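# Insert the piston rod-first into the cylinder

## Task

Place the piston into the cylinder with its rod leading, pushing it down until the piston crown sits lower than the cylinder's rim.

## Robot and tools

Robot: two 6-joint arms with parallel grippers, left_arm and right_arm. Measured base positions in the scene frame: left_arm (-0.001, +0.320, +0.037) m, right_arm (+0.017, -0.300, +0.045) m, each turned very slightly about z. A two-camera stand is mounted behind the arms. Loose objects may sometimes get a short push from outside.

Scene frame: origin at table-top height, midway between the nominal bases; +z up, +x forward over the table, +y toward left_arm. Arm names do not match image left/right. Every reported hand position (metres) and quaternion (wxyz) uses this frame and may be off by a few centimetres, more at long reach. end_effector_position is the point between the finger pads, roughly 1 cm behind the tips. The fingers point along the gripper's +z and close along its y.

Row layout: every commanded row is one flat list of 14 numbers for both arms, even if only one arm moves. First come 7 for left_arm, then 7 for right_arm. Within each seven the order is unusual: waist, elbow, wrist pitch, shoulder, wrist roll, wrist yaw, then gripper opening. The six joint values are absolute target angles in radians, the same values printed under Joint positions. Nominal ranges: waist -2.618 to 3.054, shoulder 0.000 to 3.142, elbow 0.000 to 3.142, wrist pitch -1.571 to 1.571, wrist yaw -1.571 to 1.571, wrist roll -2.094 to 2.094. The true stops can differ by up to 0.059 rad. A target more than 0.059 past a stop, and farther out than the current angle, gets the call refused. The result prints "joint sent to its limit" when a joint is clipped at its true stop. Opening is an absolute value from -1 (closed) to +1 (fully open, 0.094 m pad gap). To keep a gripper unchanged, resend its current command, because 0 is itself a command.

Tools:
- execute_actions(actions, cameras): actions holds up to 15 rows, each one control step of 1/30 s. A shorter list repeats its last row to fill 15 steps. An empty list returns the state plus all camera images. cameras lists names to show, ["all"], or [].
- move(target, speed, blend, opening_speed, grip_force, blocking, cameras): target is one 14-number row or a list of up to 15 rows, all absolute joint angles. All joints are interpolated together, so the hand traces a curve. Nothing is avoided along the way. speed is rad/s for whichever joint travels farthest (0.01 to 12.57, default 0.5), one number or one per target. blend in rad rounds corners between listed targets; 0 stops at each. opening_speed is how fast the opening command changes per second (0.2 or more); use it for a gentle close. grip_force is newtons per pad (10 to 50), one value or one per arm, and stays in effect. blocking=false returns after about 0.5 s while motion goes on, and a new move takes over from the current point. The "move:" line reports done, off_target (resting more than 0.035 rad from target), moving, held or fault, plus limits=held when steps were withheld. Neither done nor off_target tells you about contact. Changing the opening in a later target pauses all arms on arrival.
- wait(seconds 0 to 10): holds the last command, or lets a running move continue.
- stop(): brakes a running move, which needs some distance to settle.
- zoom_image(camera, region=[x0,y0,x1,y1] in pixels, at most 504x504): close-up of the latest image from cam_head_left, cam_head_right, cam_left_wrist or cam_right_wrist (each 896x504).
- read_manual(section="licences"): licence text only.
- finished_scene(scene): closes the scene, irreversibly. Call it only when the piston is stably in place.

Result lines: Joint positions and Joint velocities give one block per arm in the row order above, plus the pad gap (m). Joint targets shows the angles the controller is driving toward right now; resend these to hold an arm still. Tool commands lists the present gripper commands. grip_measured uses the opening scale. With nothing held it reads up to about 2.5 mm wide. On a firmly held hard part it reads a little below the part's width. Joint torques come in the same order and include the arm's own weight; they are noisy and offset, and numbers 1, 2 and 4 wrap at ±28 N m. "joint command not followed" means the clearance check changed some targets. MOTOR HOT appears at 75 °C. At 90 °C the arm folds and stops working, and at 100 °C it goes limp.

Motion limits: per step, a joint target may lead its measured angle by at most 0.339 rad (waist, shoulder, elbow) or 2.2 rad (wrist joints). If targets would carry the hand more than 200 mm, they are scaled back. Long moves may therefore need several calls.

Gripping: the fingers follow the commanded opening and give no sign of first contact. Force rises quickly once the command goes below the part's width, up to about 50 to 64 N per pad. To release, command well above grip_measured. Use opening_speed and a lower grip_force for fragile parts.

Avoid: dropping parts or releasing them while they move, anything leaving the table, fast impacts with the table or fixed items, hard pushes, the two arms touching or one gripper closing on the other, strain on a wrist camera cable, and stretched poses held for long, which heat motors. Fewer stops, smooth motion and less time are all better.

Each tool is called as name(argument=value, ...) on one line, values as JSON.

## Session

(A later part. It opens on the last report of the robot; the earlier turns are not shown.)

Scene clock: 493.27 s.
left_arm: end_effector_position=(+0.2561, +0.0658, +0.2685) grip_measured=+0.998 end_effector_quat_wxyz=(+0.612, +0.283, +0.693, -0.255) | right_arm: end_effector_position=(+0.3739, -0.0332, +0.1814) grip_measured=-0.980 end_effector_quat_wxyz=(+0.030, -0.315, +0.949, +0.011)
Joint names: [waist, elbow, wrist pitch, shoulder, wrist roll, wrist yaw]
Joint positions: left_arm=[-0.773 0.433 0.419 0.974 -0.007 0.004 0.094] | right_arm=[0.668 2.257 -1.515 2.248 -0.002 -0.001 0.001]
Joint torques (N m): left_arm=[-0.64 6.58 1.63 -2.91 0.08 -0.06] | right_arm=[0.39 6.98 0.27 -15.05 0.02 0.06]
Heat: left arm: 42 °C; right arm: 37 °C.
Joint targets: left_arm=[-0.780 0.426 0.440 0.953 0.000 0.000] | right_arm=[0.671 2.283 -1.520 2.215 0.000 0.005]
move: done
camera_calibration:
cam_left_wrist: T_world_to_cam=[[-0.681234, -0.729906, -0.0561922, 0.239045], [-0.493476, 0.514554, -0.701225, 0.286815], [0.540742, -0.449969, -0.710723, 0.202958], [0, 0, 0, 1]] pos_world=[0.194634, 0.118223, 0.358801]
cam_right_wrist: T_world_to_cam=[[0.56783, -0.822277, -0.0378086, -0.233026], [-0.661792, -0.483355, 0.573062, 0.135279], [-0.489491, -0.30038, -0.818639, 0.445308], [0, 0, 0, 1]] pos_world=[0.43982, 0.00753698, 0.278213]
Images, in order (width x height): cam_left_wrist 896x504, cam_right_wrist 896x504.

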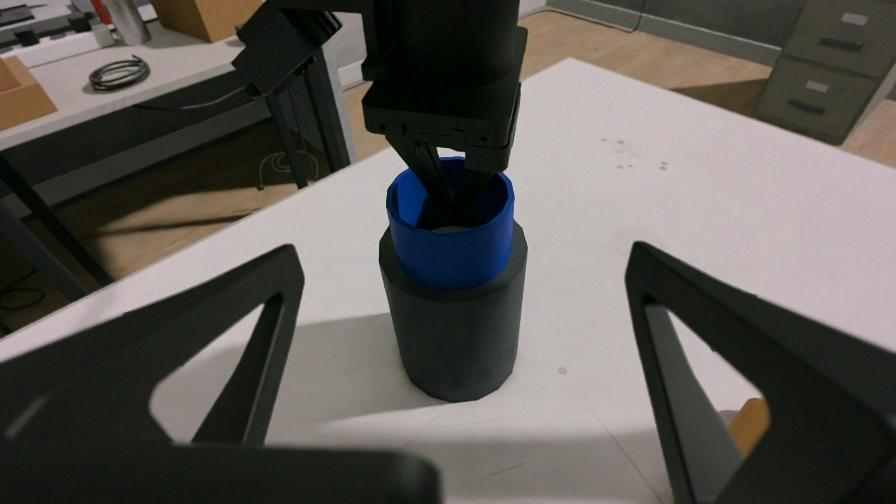

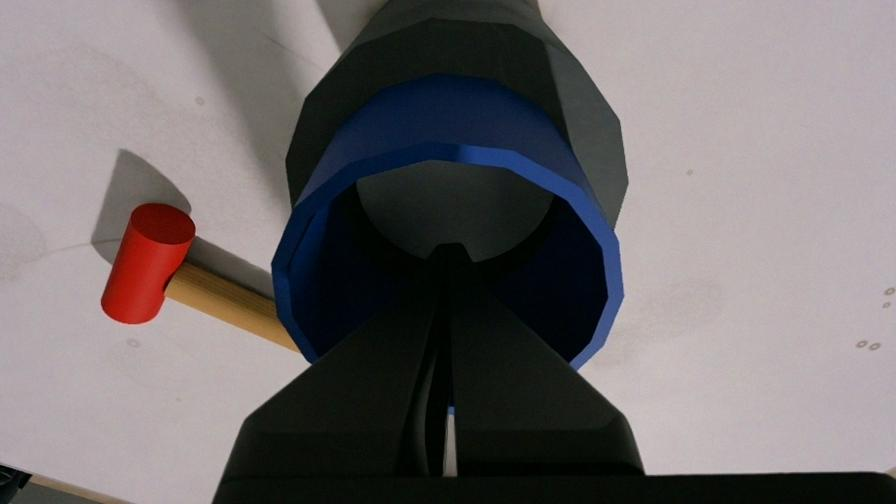

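move(target=[[-0.78,0.426,0.44,0.953,0,0,1.0,0.671,1.998,-1.29,2.00,0,0.005,-0.98],[-0.78,0.426,0.44,0.953,0,0,1.0,0.671,1.740,-1.026,1.76,0,0.005,-0.98],[-0.78,0.426,0.44,0.953,0,0,1.0,0.671,1.154,-0.33,1.398,0,0.005,-0.98]], speed=0.7, blend=[0.1, 0.1, 0], cameras=["all"])

zoom_image(camera="cam_right_wrist", region=[300, 200, 620, 480])

zoom_image(camera="cam_left_wrist", region=[350, 130, 560, 310])

Scene clock: 498.53 s.
left_arm: end_effector_position=(+0.2561, +0.0658, +0.2685) grip_measured=+0.998 end_effector_quat_wxyz=(+0.612, +0.283, +0.693, -0.255) | right_arm: end_effector_position=(+0.3696, -0.0365, +0.2779) grip_measured=-0.980 end_effector_quat_wxyz=(+0.441, -0.279, +0.840, +0.146)
Joint names: [waist, elbow, wrist pitch, shoulder, wrist roll, wrist yaw]
Joint positions: left_arm=[-0.773 0.433 0.419 0.974 -0.007 0.004 0.094] | right_arm=[0.668 1.168 -0.346 1.426 -0.002 -0.001 0.001]
Joint torques (N m): left_arm=[-0.65 6.58 1.63 -2.91 0.07 -0.07] | right_arm=[0.51 5.24 1.92 -8.66 0.01 0.05]
Motor temperatures (°C): left_arm=[28 32 43 29 26 27 26] | right_arm=[29 33 37 32 28 29 31]
Heat: left arm: 43 °C; right arm: 37 °C.
Joint targets: left_arm=[-0.780 0.426 0.440 0.953 0.000 0.000] | right_arm=[0.671 1.154 -0.330 1.398 0.000 0.005]
move: done
camera_calibration:
cam_left_wrist: T_world_to_cam=[[-0.681234, -0.729906, -0.0561922, 0.239045], [-0.493476, 0.514554, -0.701225, 0.286815], [0.540742, -0.449969, -0.710723, 0.202958], [0, 0, 0, 1]] pos_world=[0.194634, 0.118223, 0.358801]
cam_right_wrist: T_world_to_cam=[[0.602363, -0.796581, -0.0511717, -0.237693], [-0.772611, -0.565727, -0.288142, 0.35281], [0.200579, 0.213102, -0.956219, 0.323046], [0, 0, 0, 1]] pos_world=[0.350965, -0.0585893, 0.3984]

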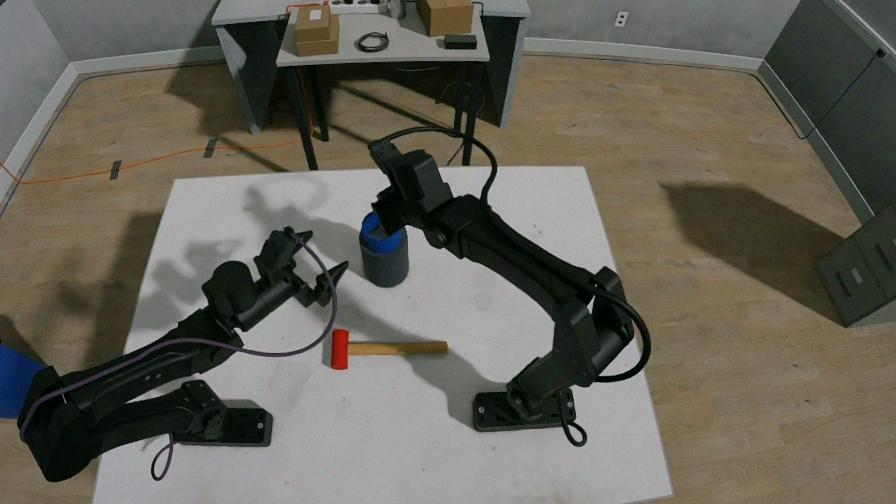

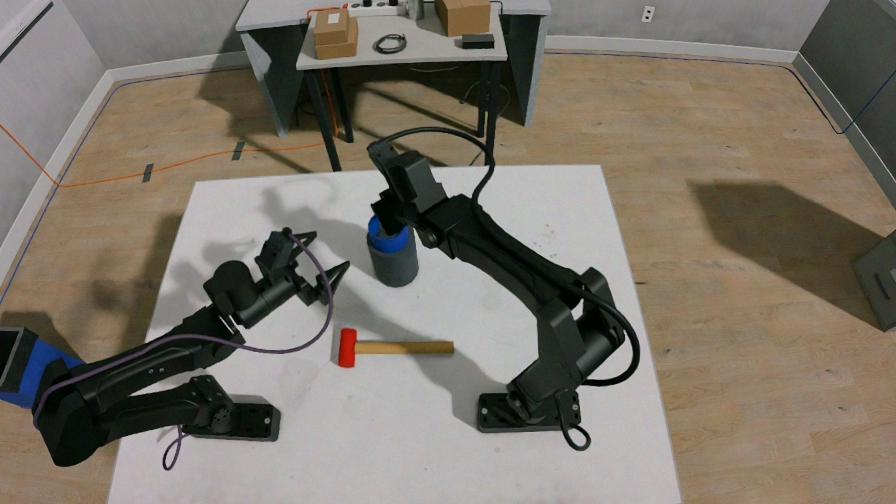

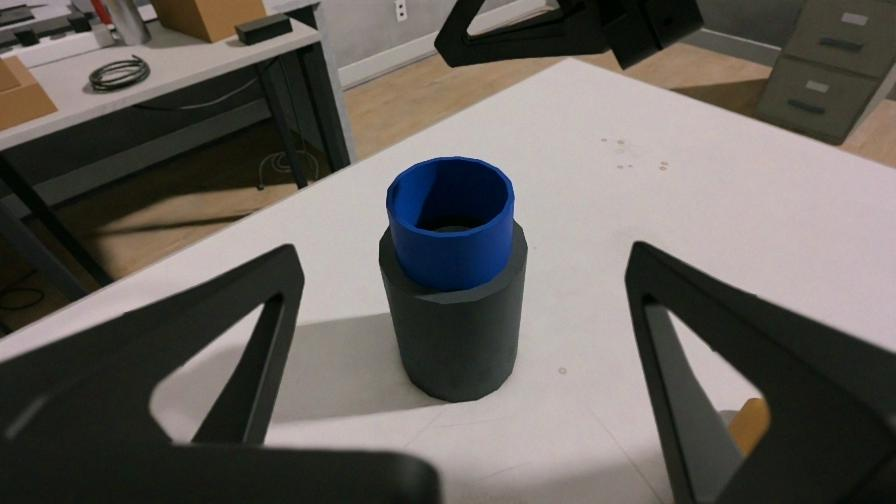

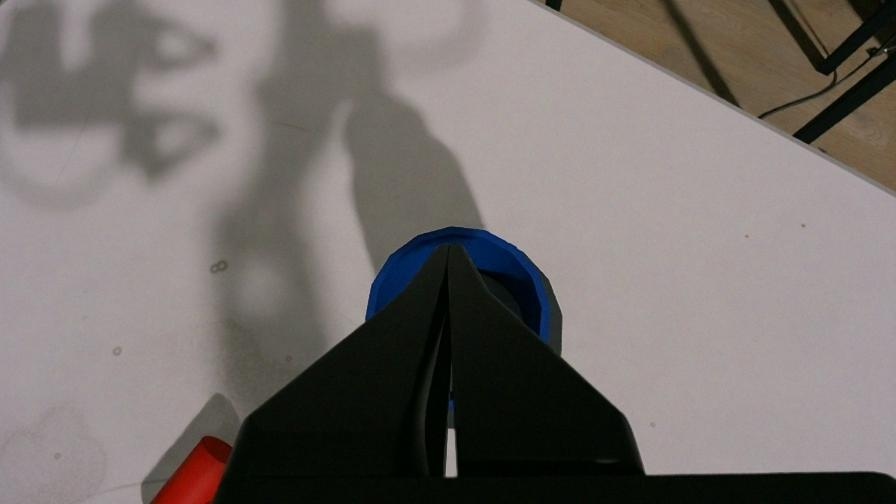

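Scaled by 1.575 from the camera's 896x504 image, which has a finer 1280x720 frame.

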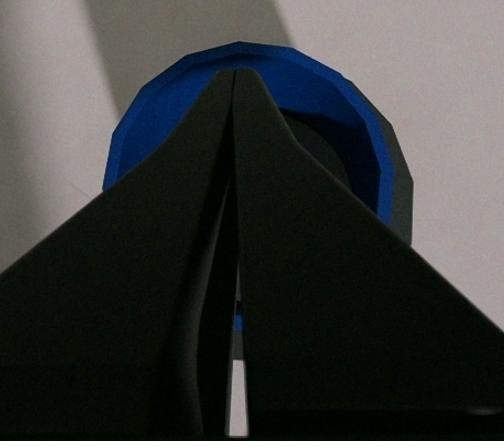

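Scaled by 2.400 from the camera's 896x504 image, which has a finer 1280x720 frame.

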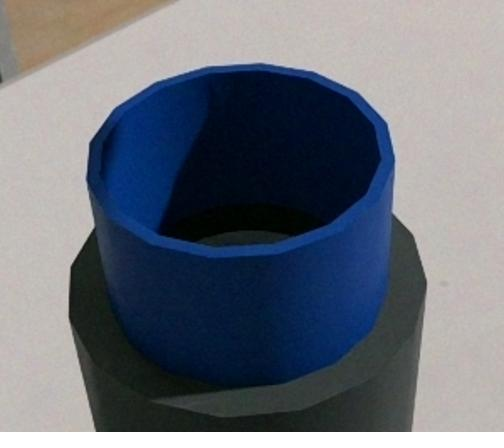

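finished_scene(scene=1)

The scene is finished: the task was done.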